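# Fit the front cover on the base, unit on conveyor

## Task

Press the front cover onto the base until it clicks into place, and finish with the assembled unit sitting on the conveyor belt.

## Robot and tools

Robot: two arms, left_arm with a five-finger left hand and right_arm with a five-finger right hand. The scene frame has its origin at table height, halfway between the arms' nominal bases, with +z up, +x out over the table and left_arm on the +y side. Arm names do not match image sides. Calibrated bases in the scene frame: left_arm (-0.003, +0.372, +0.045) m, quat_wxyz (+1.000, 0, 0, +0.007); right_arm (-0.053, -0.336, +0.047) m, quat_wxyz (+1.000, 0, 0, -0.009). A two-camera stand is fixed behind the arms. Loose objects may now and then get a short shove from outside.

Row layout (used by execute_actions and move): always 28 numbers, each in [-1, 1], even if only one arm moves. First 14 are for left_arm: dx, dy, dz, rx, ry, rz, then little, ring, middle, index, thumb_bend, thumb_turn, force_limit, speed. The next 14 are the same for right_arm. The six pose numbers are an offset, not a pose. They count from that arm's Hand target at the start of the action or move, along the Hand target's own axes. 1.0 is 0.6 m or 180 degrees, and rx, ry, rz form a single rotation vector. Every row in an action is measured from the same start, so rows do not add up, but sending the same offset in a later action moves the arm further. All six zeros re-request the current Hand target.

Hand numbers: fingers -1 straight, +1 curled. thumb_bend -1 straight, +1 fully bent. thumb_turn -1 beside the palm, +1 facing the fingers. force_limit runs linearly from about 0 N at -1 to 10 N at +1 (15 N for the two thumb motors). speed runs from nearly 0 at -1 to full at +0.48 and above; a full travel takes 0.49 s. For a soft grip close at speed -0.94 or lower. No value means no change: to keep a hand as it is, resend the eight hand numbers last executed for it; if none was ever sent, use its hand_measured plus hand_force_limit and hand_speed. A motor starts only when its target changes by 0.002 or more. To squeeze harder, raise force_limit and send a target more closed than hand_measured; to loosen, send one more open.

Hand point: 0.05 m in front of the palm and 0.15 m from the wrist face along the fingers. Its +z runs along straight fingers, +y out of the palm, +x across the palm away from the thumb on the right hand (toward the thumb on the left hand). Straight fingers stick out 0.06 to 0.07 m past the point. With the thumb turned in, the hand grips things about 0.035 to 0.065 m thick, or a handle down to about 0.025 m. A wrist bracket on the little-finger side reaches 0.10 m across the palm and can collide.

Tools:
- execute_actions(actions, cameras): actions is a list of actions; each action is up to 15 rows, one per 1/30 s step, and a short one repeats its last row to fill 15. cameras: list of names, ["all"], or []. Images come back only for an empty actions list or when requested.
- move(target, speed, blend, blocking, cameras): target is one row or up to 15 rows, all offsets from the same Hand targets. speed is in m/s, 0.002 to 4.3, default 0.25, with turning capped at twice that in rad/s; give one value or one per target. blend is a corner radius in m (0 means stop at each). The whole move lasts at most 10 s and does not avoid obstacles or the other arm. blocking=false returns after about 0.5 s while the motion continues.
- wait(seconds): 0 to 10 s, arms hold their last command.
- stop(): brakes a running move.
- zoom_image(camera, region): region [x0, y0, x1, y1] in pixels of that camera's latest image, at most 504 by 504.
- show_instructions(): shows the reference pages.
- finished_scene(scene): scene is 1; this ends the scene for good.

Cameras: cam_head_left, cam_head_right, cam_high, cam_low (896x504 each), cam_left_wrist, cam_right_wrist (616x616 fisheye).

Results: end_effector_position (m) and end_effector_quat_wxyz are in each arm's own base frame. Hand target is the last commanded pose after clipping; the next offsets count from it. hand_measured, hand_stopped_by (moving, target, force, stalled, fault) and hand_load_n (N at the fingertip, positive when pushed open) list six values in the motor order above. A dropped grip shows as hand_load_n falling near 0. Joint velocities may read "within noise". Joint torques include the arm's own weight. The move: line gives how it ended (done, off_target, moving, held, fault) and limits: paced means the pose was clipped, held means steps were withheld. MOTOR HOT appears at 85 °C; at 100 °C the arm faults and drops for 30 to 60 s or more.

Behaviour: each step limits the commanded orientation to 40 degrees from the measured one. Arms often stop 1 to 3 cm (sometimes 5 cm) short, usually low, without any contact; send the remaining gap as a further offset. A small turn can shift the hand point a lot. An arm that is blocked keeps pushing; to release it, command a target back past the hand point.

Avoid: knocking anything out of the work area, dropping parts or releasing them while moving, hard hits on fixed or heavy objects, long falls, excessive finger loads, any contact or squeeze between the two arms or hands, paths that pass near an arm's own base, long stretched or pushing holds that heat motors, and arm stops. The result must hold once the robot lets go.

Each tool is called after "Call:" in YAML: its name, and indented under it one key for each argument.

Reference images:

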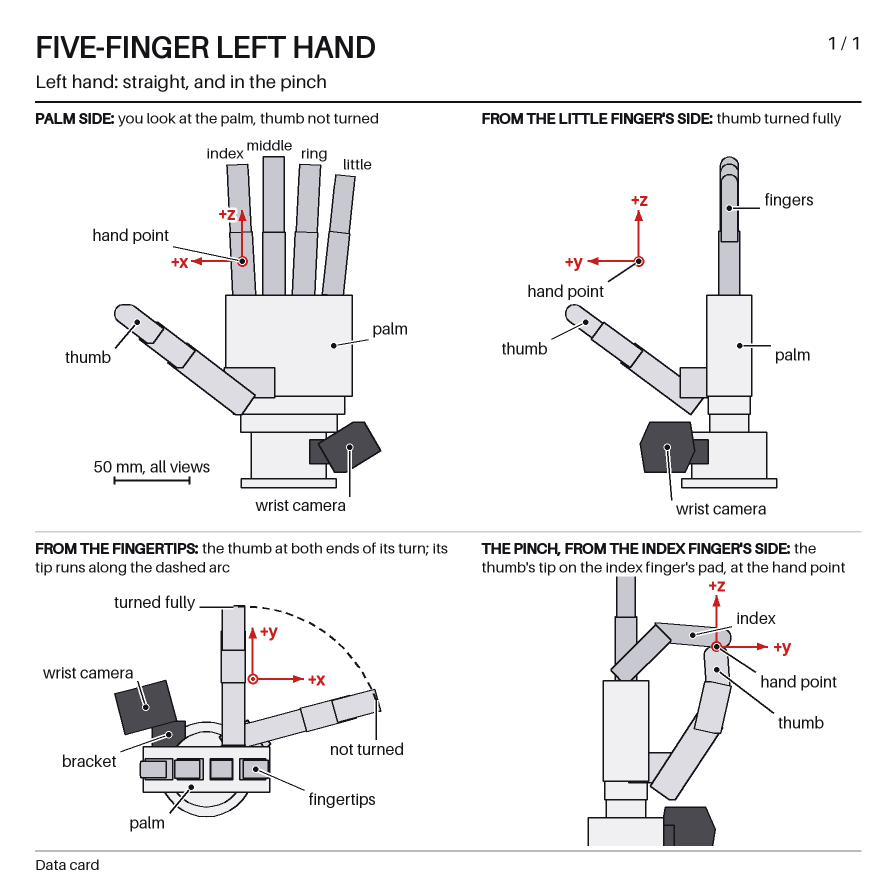

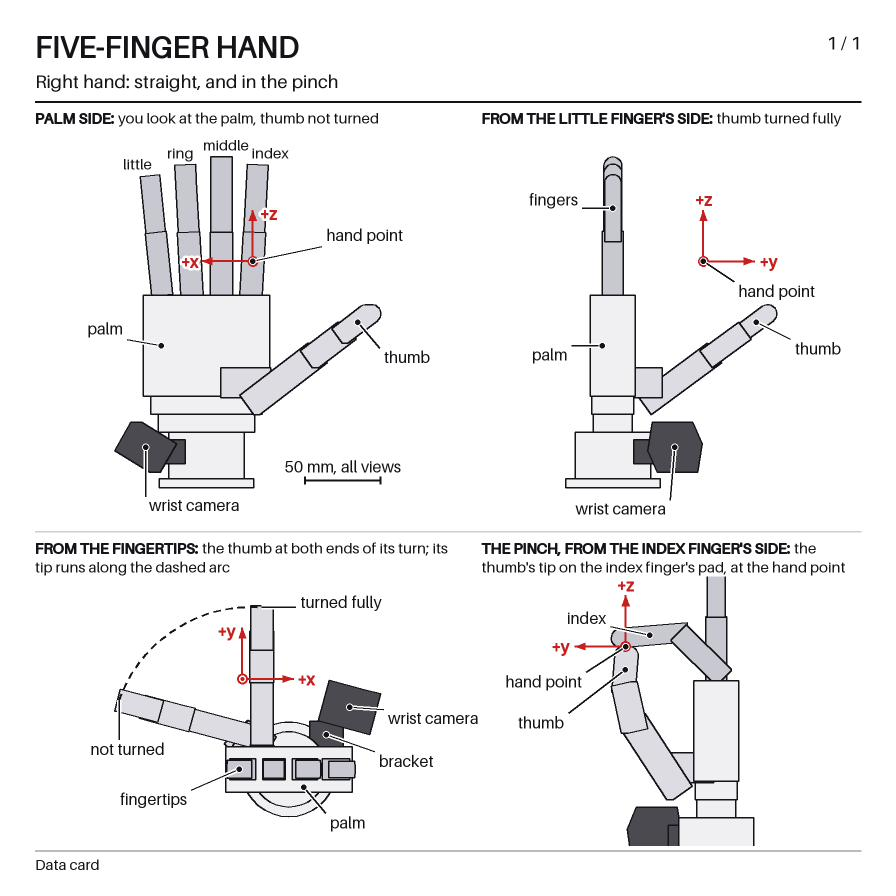

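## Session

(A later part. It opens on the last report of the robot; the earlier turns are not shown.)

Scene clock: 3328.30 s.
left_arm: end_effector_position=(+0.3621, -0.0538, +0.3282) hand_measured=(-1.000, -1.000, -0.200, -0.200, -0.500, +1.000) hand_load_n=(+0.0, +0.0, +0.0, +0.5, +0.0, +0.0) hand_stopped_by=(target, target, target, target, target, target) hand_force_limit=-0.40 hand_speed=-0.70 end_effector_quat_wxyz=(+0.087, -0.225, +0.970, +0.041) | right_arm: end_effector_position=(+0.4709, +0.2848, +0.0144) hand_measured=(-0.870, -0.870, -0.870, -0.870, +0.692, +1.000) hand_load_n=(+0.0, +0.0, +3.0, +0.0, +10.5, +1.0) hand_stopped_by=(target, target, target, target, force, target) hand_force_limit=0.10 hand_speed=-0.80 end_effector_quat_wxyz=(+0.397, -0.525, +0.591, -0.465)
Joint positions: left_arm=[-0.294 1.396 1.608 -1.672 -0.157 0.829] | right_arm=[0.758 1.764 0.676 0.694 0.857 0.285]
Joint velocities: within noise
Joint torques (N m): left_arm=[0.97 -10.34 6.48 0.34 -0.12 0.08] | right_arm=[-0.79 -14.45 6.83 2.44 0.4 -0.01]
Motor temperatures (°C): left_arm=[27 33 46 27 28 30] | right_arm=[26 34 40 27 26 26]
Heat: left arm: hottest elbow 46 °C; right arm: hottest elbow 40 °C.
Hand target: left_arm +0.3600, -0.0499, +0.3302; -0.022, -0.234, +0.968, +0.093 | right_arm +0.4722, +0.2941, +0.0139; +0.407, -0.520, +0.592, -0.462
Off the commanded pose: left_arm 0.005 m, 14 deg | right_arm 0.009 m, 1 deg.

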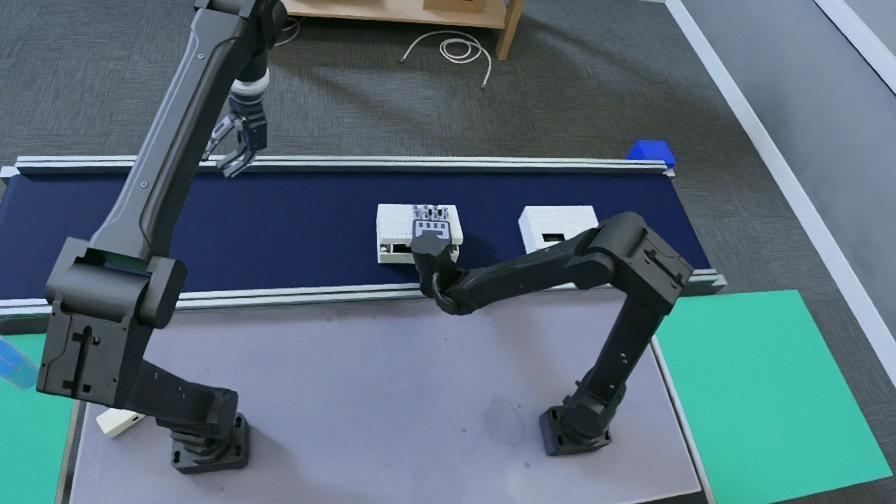

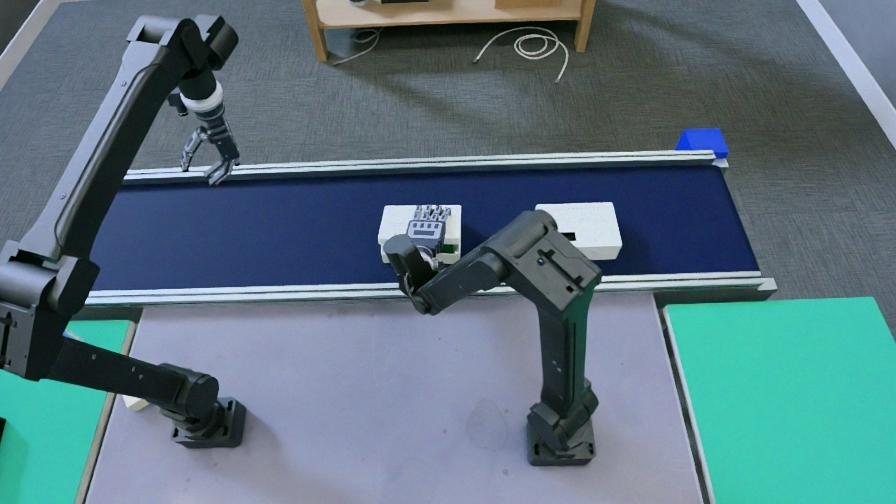

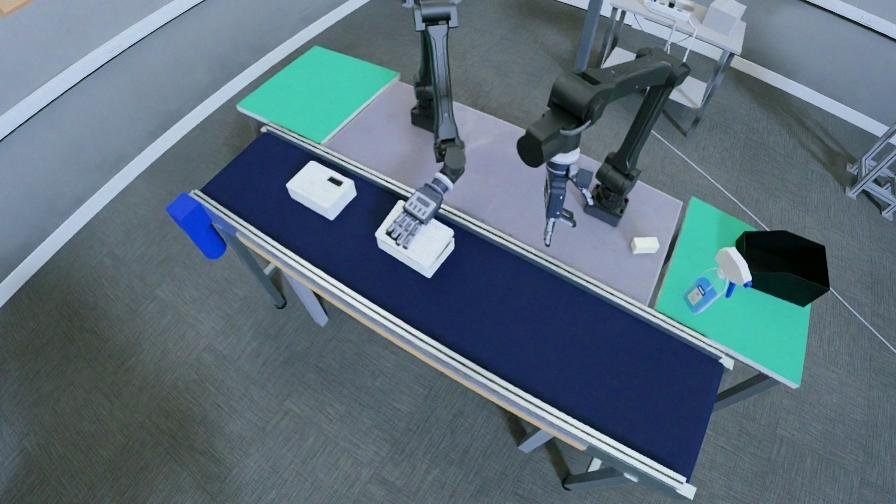

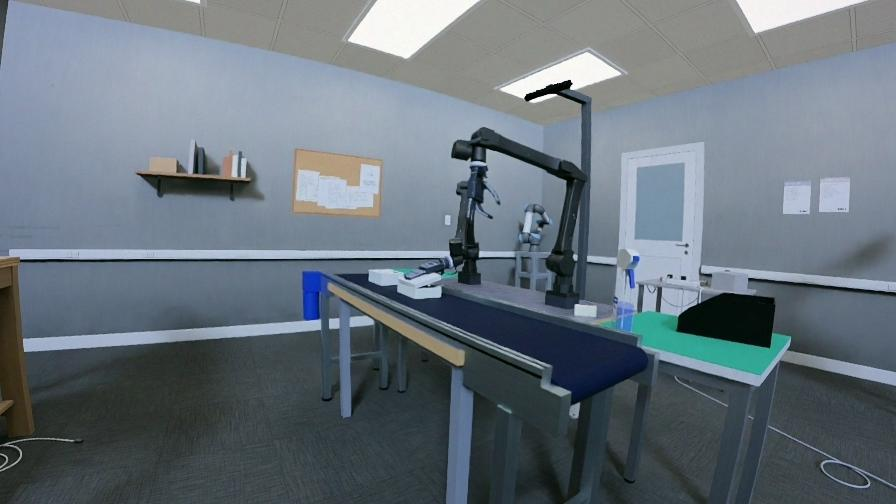

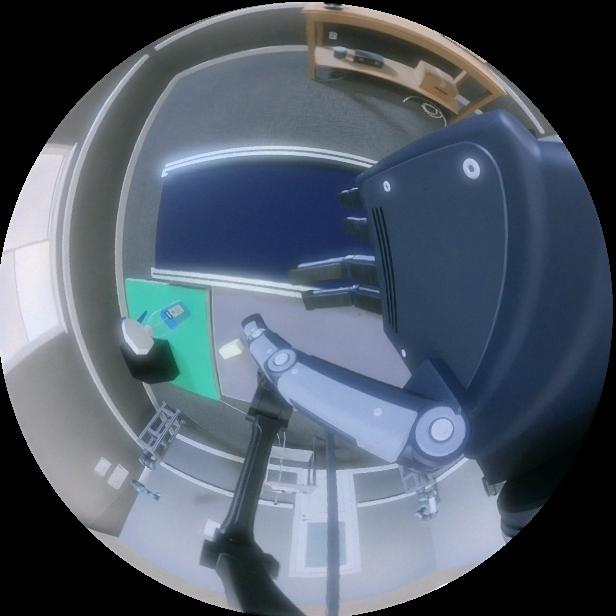

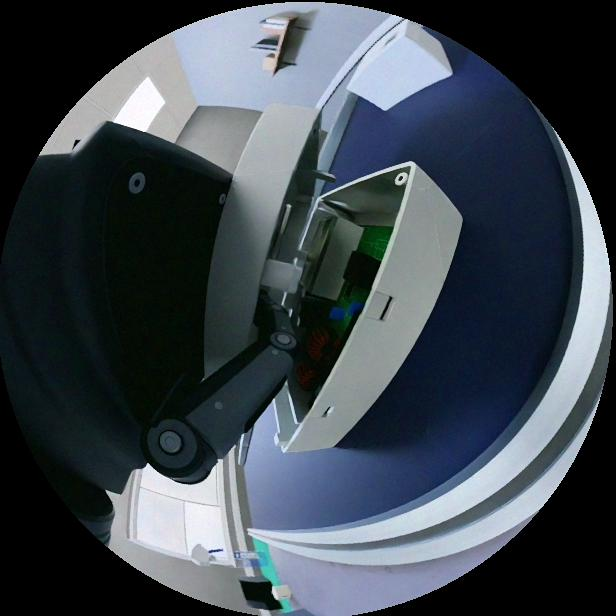

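Call:
move:
  target: [0,0,0,0,0,0,-1,-1,-0.2,-0.2,-0.5,1,-0.4,-0.7,-0.003,0.0042,0.0112,0.0167,0,0,-0.87,-0.87,-0.87,-0.87,0.95,1,0.1,-0.8]
  speed: 0.03
  cameras: ["cam_head_left","cam_head_right","cam_high","cam_low","cam_right_wrist"]

Call:
zoom_image:
  camera: "cam_head_right"
  region: [360, 180, 480, 280]

Call:
zoom_image:
  camera: "cam_low"
  region: [394, 262, 446, 302]

Call:
zoom_image:
  camera: "cam_high"
  region: [370, 190, 460, 280]

Call:
zoom_image:
  camera: "cam_right_wrist"
  region: [180, 80, 500, 460]

Scene clock: 3350.57 s.
left_arm: end_effector_position=(+0.3621, -0.0538, +0.3282) hand_measured=(-1.000, -1.000, -0.200, -0.200, -0.500, +1.000) hand_load_n=(+0.0, +0.0, +0.0, +0.0, +0.0, +0.0) hand_stopped_by=(target, target, target, target, target, target) hand_force_limit=-0.40 hand_speed=-0.70 end_effector_quat_wxyz=(+0.087, -0.225, +0.970, +0.041) | right_arm: end_effector_position=(+0.4779, +0.2871, +0.0112) hand_measured=(-0.870, -0.870, -0.870, -0.870, +0.692, +1.000) hand_load_n=(+0.0, -0.5, +3.0, +0.0, +10.5, +1.0) hand_stopped_by=(target, target, target, target, force, target) hand_force_limit=0.10 hand_speed=-0.80 end_effector_quat_wxyz=(+0.414, -0.509, +0.584, -0.477)
Joint positions: left_arm=[-0.294 1.396 1.608 -1.672 -0.157 0.829] | right_arm=[0.759 1.821 0.676 0.826 0.873 0.246]
Joint torques (N m): left_arm=[1.08 -10.64 6.52 0.5 -0.12 0.1] | right_arm=[-0.56 -14.68 6.16 2.63 0.3 -0.16]
Heat: left arm: hottest elbow 46 °C; right arm: hottest elbow 39 °C.
Hand target: left_arm +0.3600, -0.0499, +0.3302; -0.022, -0.234, +0.968, +0.093 | right_arm +0.4782, +0.2952, +0.0097; +0.420, -0.509, +0.579, -0.478
Off the commanded pose: left_arm 0.005 m, 14 deg | right_arm 0.008 m, 1 deg.
joint sent to its limit (left arm) — joint 4 (wrist pitch), lower limit. The joint targets are off in orientation, not in position.
move: off_target (left_arm)
Images, in order (width x height): cam_head_left 896x504, cam_head_right 896x504, cam_high 896x504, cam_low 896x504, cam_right_wrist 616x616.

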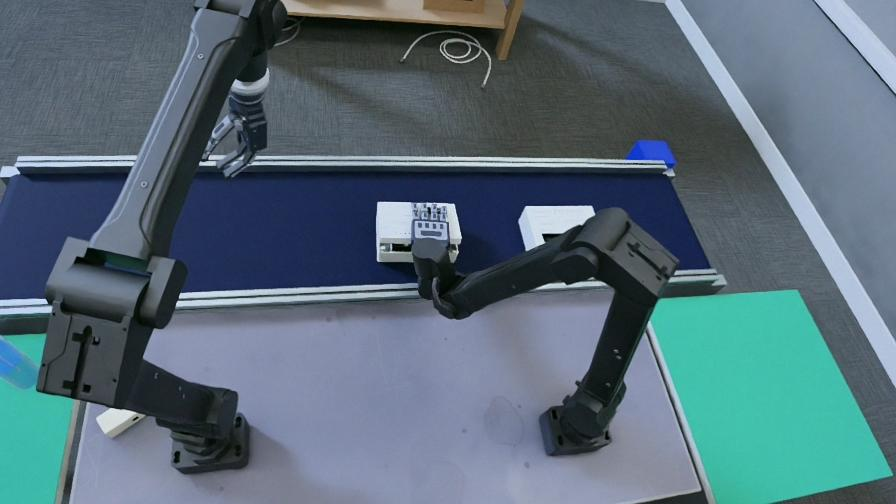

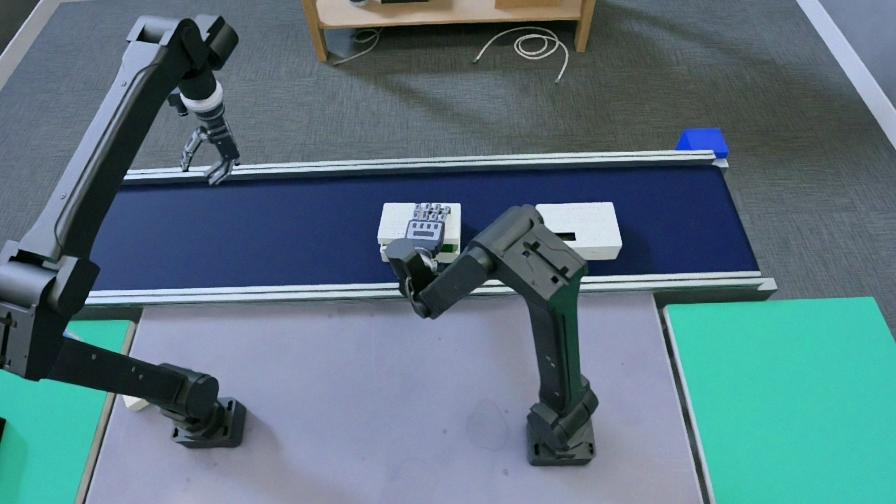

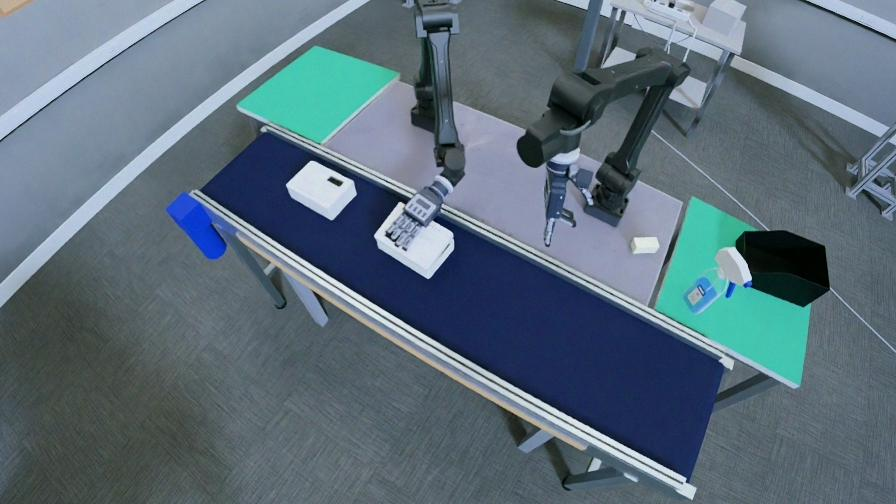

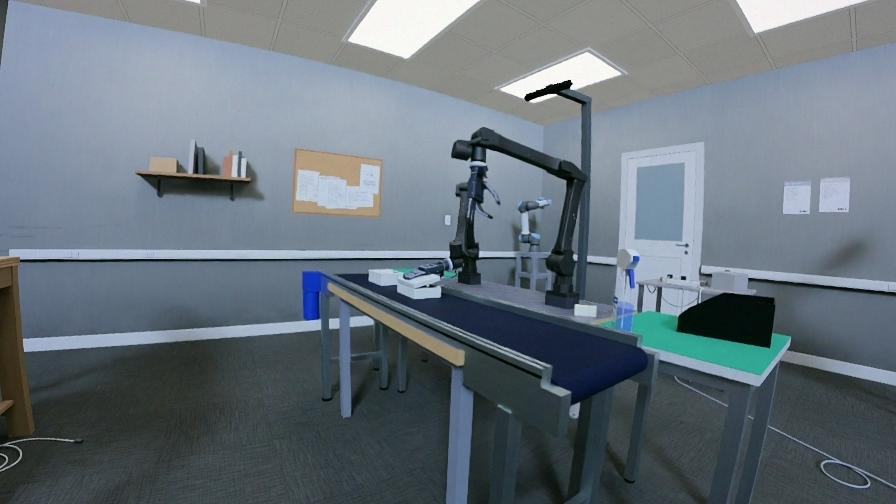

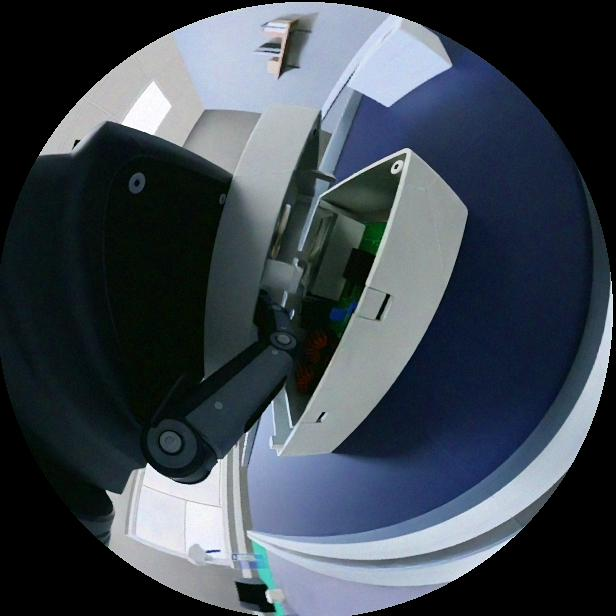

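Scaled by 4.200 from the camera's 896x504 image, which has a finer 1280x720 frame.

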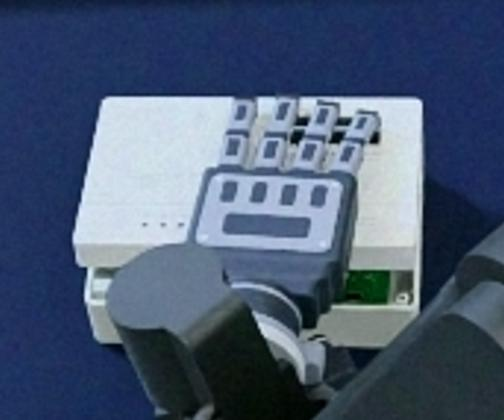

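Scaled by 9.692 from the camera's 896x504 image, which has a finer 1280x720 frame.

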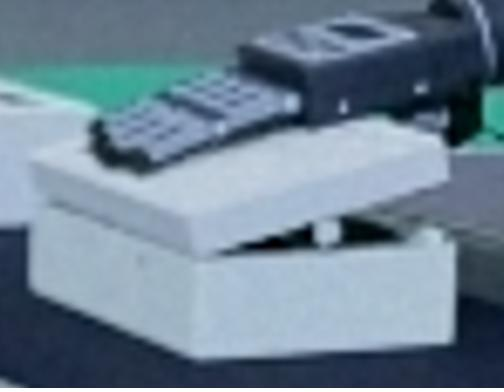

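Scaled by 5.600 from the camera's 896x504 image, which has a finer 1280x720 frame.

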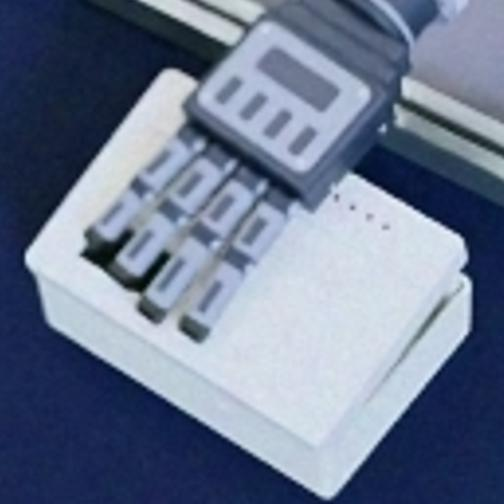

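Scaled by 1.326 from the camera's 616x616 image, which has a finer 880x880 frame.

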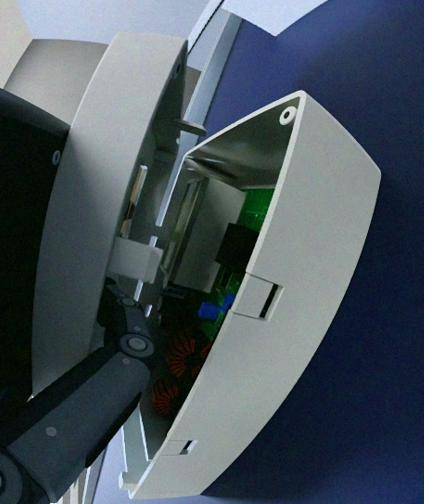

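Call:
move:
  target: [0,0,0,0,0,0,-1,-1,-0.2,-0.2,-0.5,1,-0.4,-0.7,0,0,0,0,0,0,-0.87,-0.87,-0.87,-0.87,0.35,1,0.1,-0.85]
  speed: 0.03
  cameras: ["cam_head_left","cam_head_right","cam_high","cam_low","cam_right_wrist"]

Call:
zoom_image:
  camera: "cam_head_right"
  region: [360, 180, 480, 280]

Call:
zoom_image:
  camera: "cam_low"
  region: [394, 262, 446, 302]

Call:
zoom_image:
  camera: "cam_right_wrist"
  region: [180, 80, 500, 460]

Scene clock: 3388.57 s.
left_arm: end_effector_position=(+0.3621, -0.0538, +0.3282) hand_measured=(-1.000, -1.000, -0.200, -0.200, -0.500, +1.000) hand_load_n=(+0.0, +0.0, +0.0, +0.0, +0.0, +0.0) hand_stopped_by=(target, target, target, target, target, target) hand_force_limit=-0.40 hand_speed=-0.70 end_effector_quat_wxyz=(+0.087, -0.225, +0.970, +0.041) | right_arm: end_effector_position=(+0.4784, +0.2875, +0.0125) hand_measured=(-0.870, -0.870, -0.870, -0.870, +0.350, +1.000) hand_load_n=(+0.0, +0.0, +0.0, +0.0, +0.5, +0.0) hand_stopped_by=(target, target, target, target, target, target) hand_force_limit=0.10 hand_speed=-0.85 end_effector_quat_wxyz=(+0.416, -0.507, +0.584, -0.477)
Joint positions: left_arm=[-0.294 1.396 1.608 -1.672 -0.157 0.829] | right_arm=[0.759 1.821 0.676 0.832 0.874 0.245]
Joint torques (N m): left_arm=[0.79 -10.58 6.46 0.36 -0.13 0.1] | right_arm=[-0.79 -14.62 6.22 2.43 0.29 -0.21]
Heat: left arm: hottest elbow 46 °C; right arm: hottest elbow 38 °C.
Hand target: left_arm +0.3600, -0.0499, +0.3302; -0.022, -0.234, +0.968, +0.093 | right_arm +0.4783, +0.2951, +0.0097; +0.420, -0.509, +0.579, -0.478
Off the commanded pose: left_arm 0.005 m, 14 deg | right_arm 0.008 m, 1 deg.
joint sent to its limit (left arm) — joint 4 (wrist pitch), lower limit. The joint targets are off in orientation, not in position.
move: off_target (left_arm)
Images, in order (width x height): cam_head_left 896x504, cam_head_right 896x504, cam_high 896x504, cam_low 896x504, cam_right_wrist 616x616.

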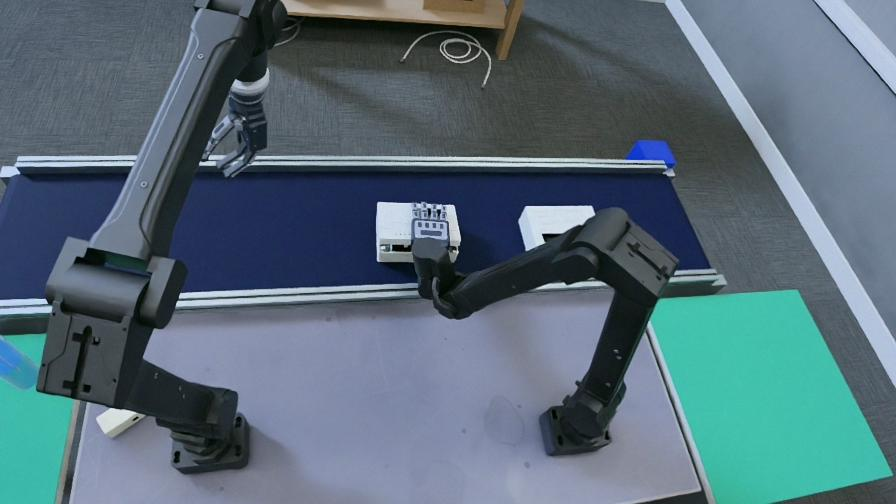

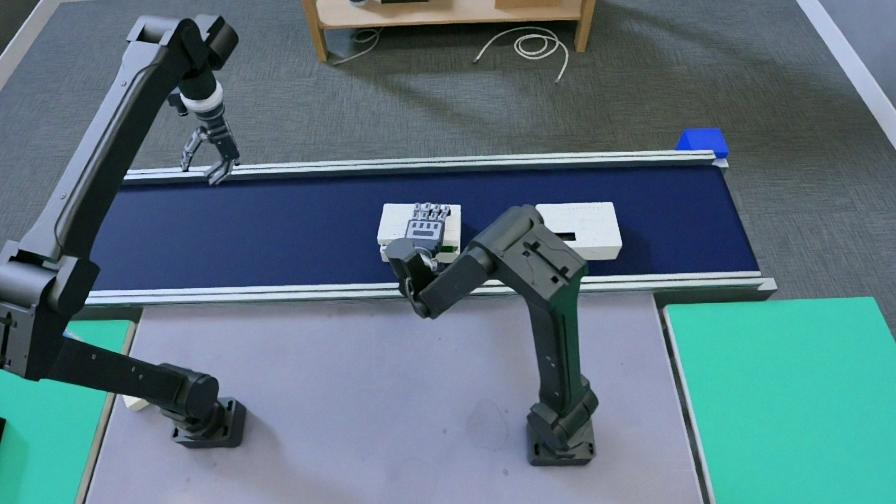

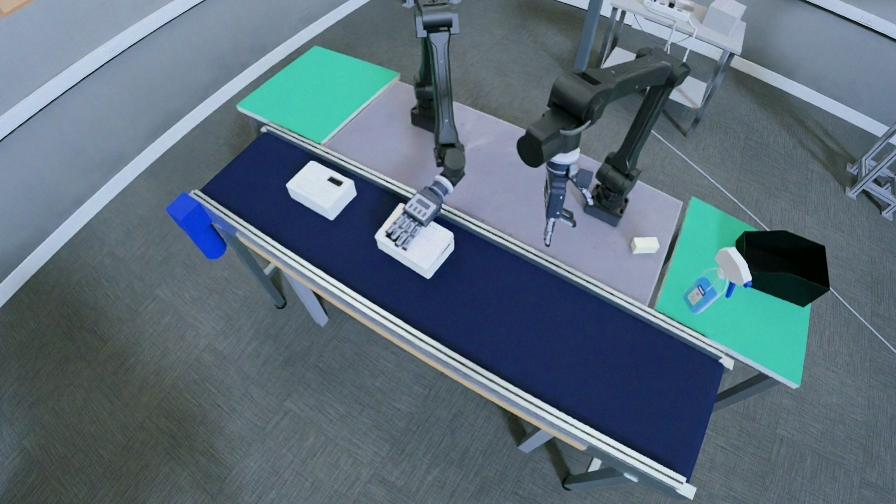

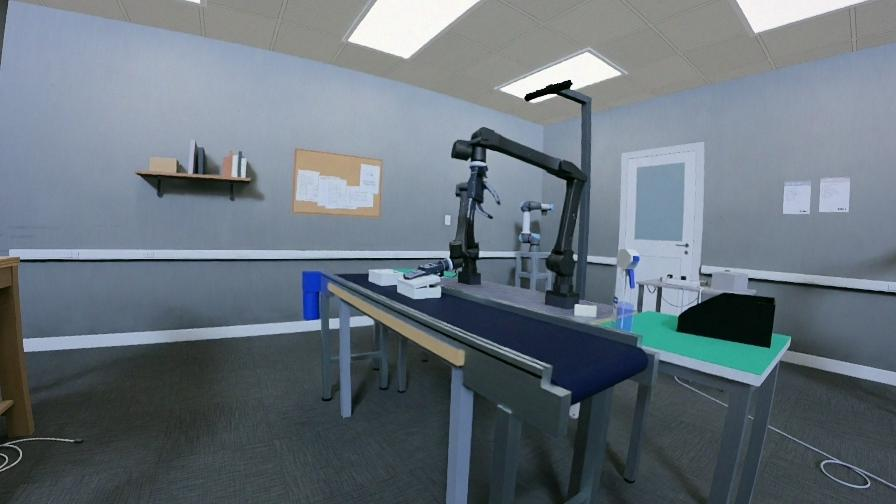

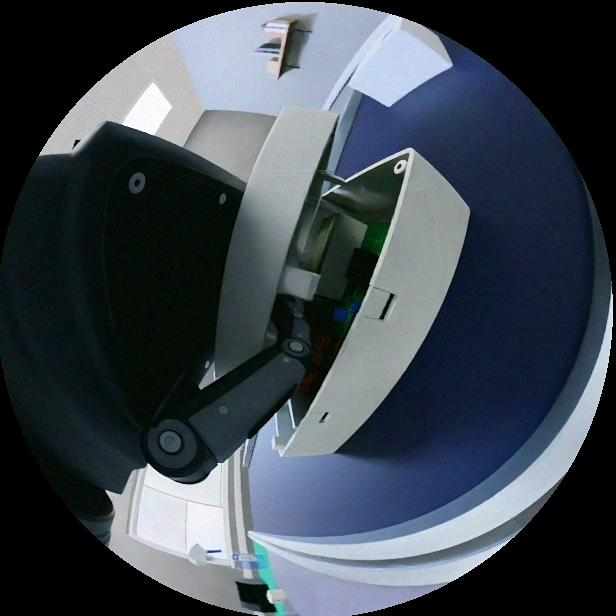

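Scaled by 4.200 from the camera's 896x504 image, which has a finer 1280x720 frame.

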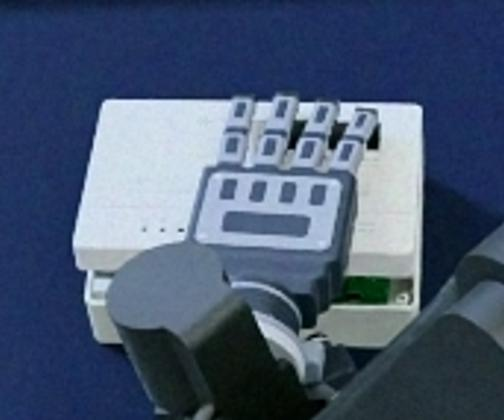

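Scaled by 9.692 from the camera's 896x504 image, which has a finer 1280x720 frame.

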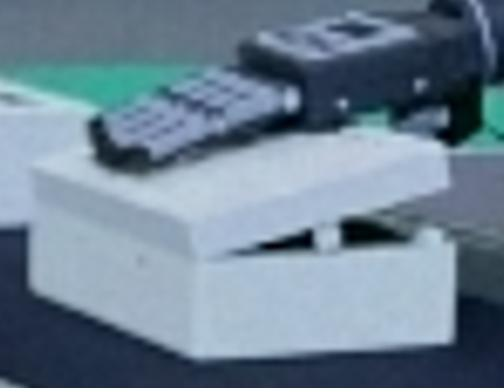

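Scaled by 1.326 from the camera's 616x616 image, which has a finer 880x880 frame.

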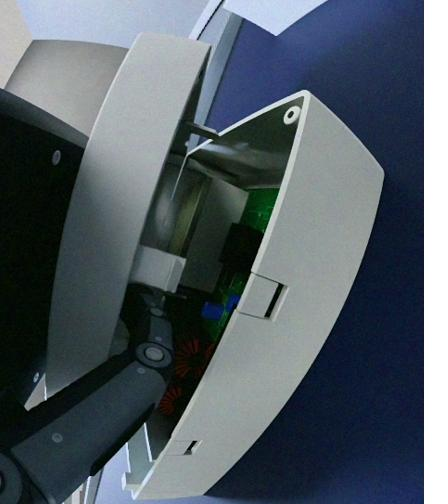

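Call:
move:
  target: [0,0,0,0,0,0,-1,-1,-0.2,-0.2,-0.5,1,-0.4,-0.7,0,0,-0.117,0,0,0,-0.87,-0.87,-0.87,-0.87,0.35,1,0.1,-0.85]
  speed: 0.08
  cameras: ["cam_head_left","cam_head_right","cam_high","cam_low","cam_right_wrist"]

Call:
zoom_image:
  camera: "cam_head_right"
  region: [360, 180, 480, 280]

Call:
zoom_image:
  camera: "cam_head_left"
  region: [360, 180, 480, 280]

Call:
zoom_image:
  camera: "cam_low"
  region: [394, 262, 446, 302]

Call:
zoom_image:
  camera: "cam_right_wrist"
  region: [180, 80, 500, 460]

Scene clock: 3411.40 s.
left_arm: end_effector_position=(+0.3621, -0.0538, +0.3282) hand_measured=(-1.000, -1.000, -0.200, -0.200, -0.500, +1.000) hand_load_n=(+0.0, +0.0, +0.0, +0.5, +0.0, +0.0) hand_stopped_by=(target, target, target, target, target, target) hand_force_limit=-0.40 hand_speed=-0.70 end_effector_quat_wxyz=(+0.087, -0.225, +0.970, +0.041) | right_arm: end_effector_position=(+0.4123, +0.3009, +0.0186) hand_measured=(-0.870, -0.870, -0.870, -0.870, +0.350, +1.000) hand_load_n=(+0.0, +0.0, +0.0, +0.0, +0.0, +0.0) hand_stopped_by=(target, target, target, target, target, target) hand_force_limit=0.10 hand_speed=-0.85 end_effector_quat_wxyz=(+0.415, -0.512, +0.577, -0.481)
Joint positions: left_arm=[-0.294 1.396 1.608 -1.672 -0.157 0.829] | right_arm=[0.908 1.741 0.581 0.792 1.01 0.302]
Joint torques (N m): left_arm=[0.73 -10.52 6.5 0.43 -0.12 0.1] | right_arm=[-0.97 -15.91 5.04 1.05 0.37 -0.01]
Heat: left arm: hottest elbow 46 °C; right arm: hottest elbow 37 °C.
Hand target: left_arm +0.3600, -0.0499, +0.3302; -0.022, -0.234, +0.968, +0.093 | right_arm +0.4099, +0.3039, +0.0231; +0.420, -0.509, +0.579, -0.478
Off the commanded pose: left_arm 0.005 m, 14 deg | right_arm 0.006 m, 1 deg.
joint sent to its limit (left arm) — joint 4 (wrist pitch), lower limit. The joint targets are off in orientation, not in position.
move: off_target (left_arm)
Images, in order (width x height): cam_head_left 896x504, cam_head_right 896x504, cam_high 896x504, cam_low 896x504, cam_right_wrist 616x616.

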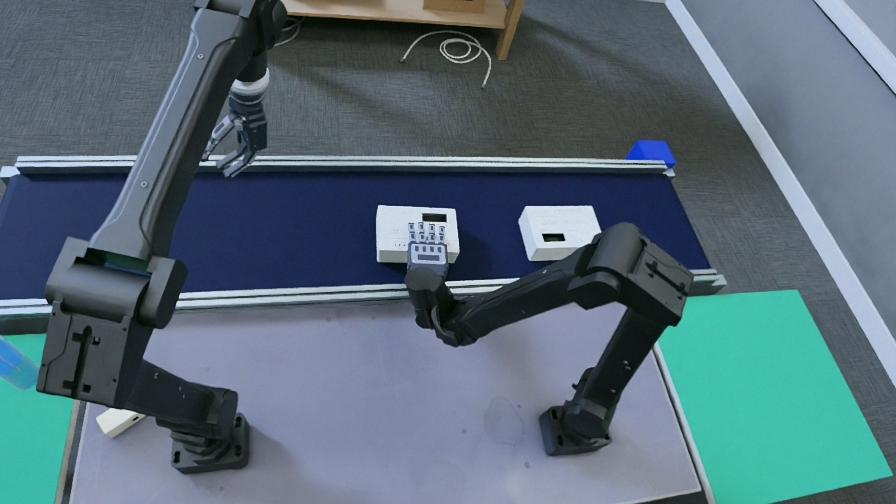

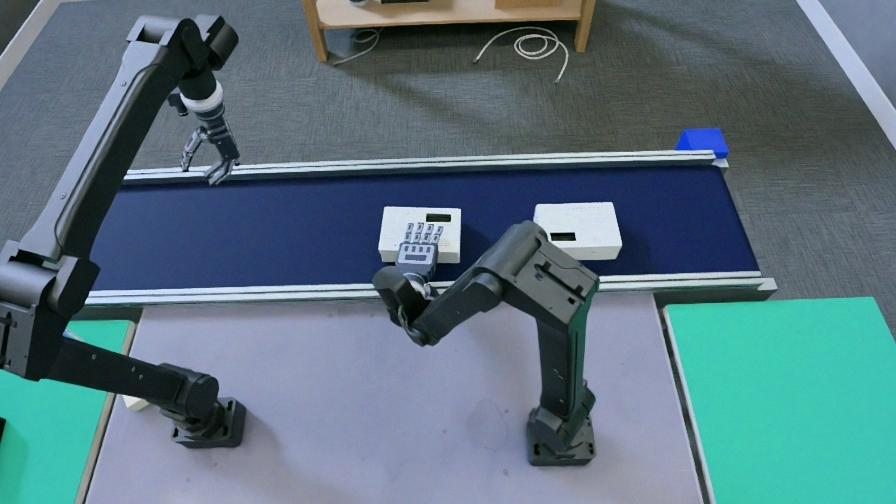

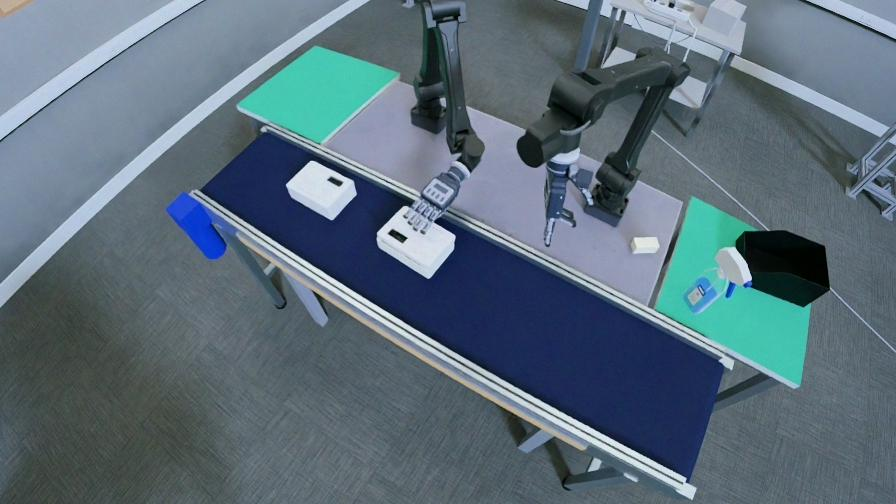

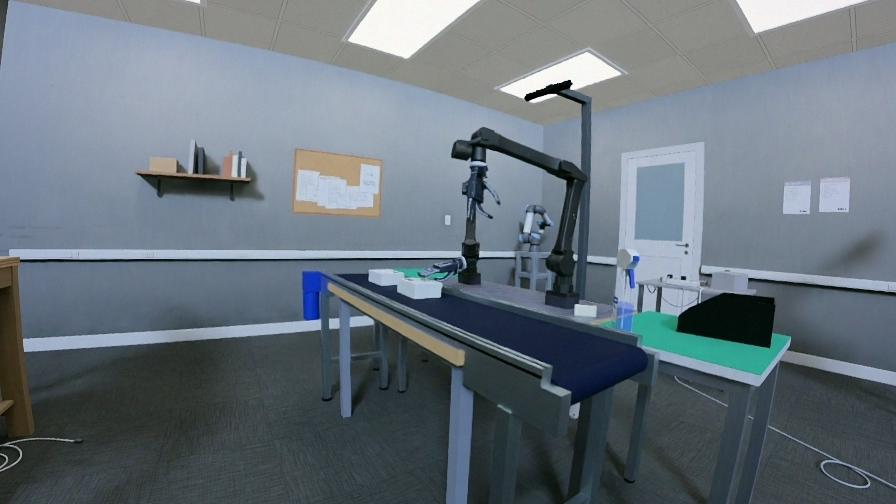

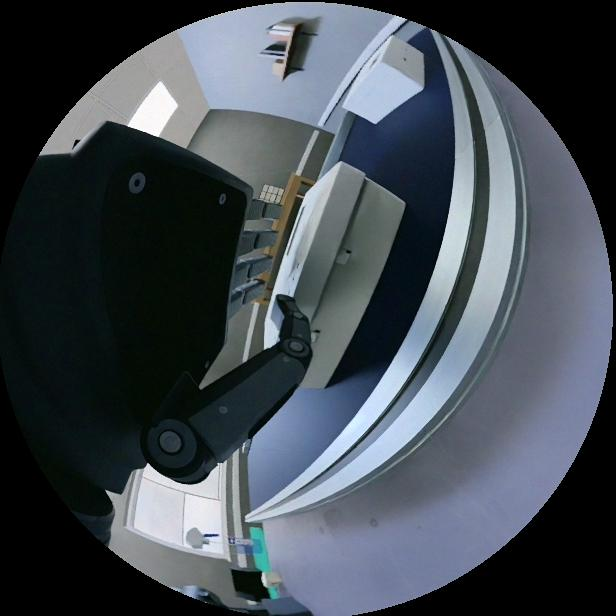

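Scaled by 4.200 from the camera's 896x504 image, which has a finer 1280x720 frame.

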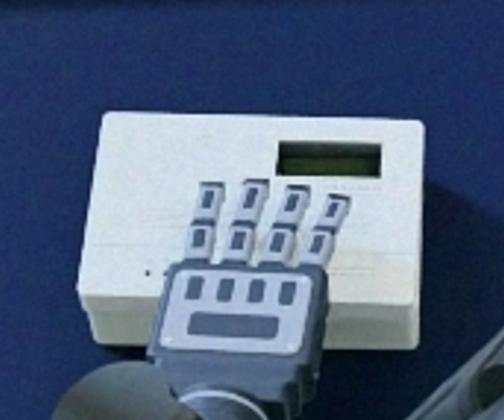

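Scaled by 4.200 from the camera's 896x504 image, which has a finer 1280x720 frame.

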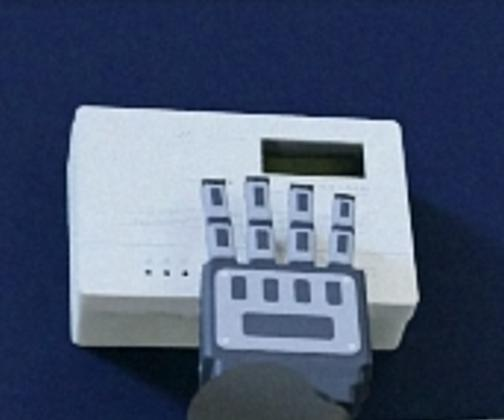

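Scaled by 9.692 from the camera's 896x504 image, which has a finer 1280x720 frame.

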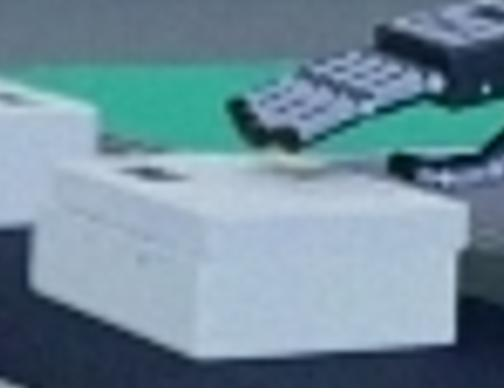

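Scaled by 1.326 from the camera's 616x616 image, which has a finer 880x880 frame.

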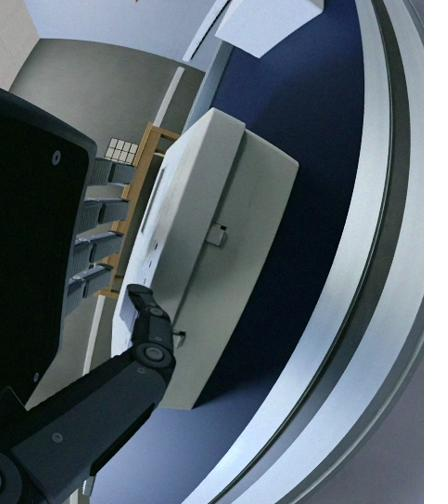

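Call:
zoom_image:
  camera: "cam_right_wrist"
  region: [260, 160, 420, 400]

Call:
zoom_image:
  camera: "cam_right_wrist"
  region: [320, 20, 440, 140]

Scaled by 2.100 from the camera's 616x616 image, which has a finer 880x880 frame.

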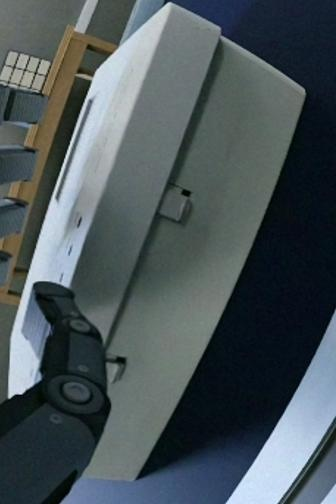

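Scaled by 4.200 from the camera's 616x616 image, which has a finer 880x880 frame.

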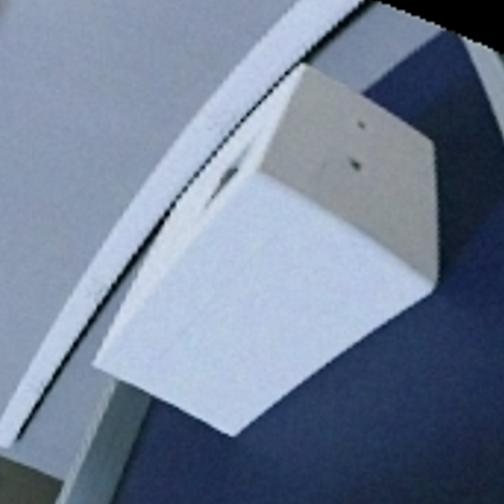

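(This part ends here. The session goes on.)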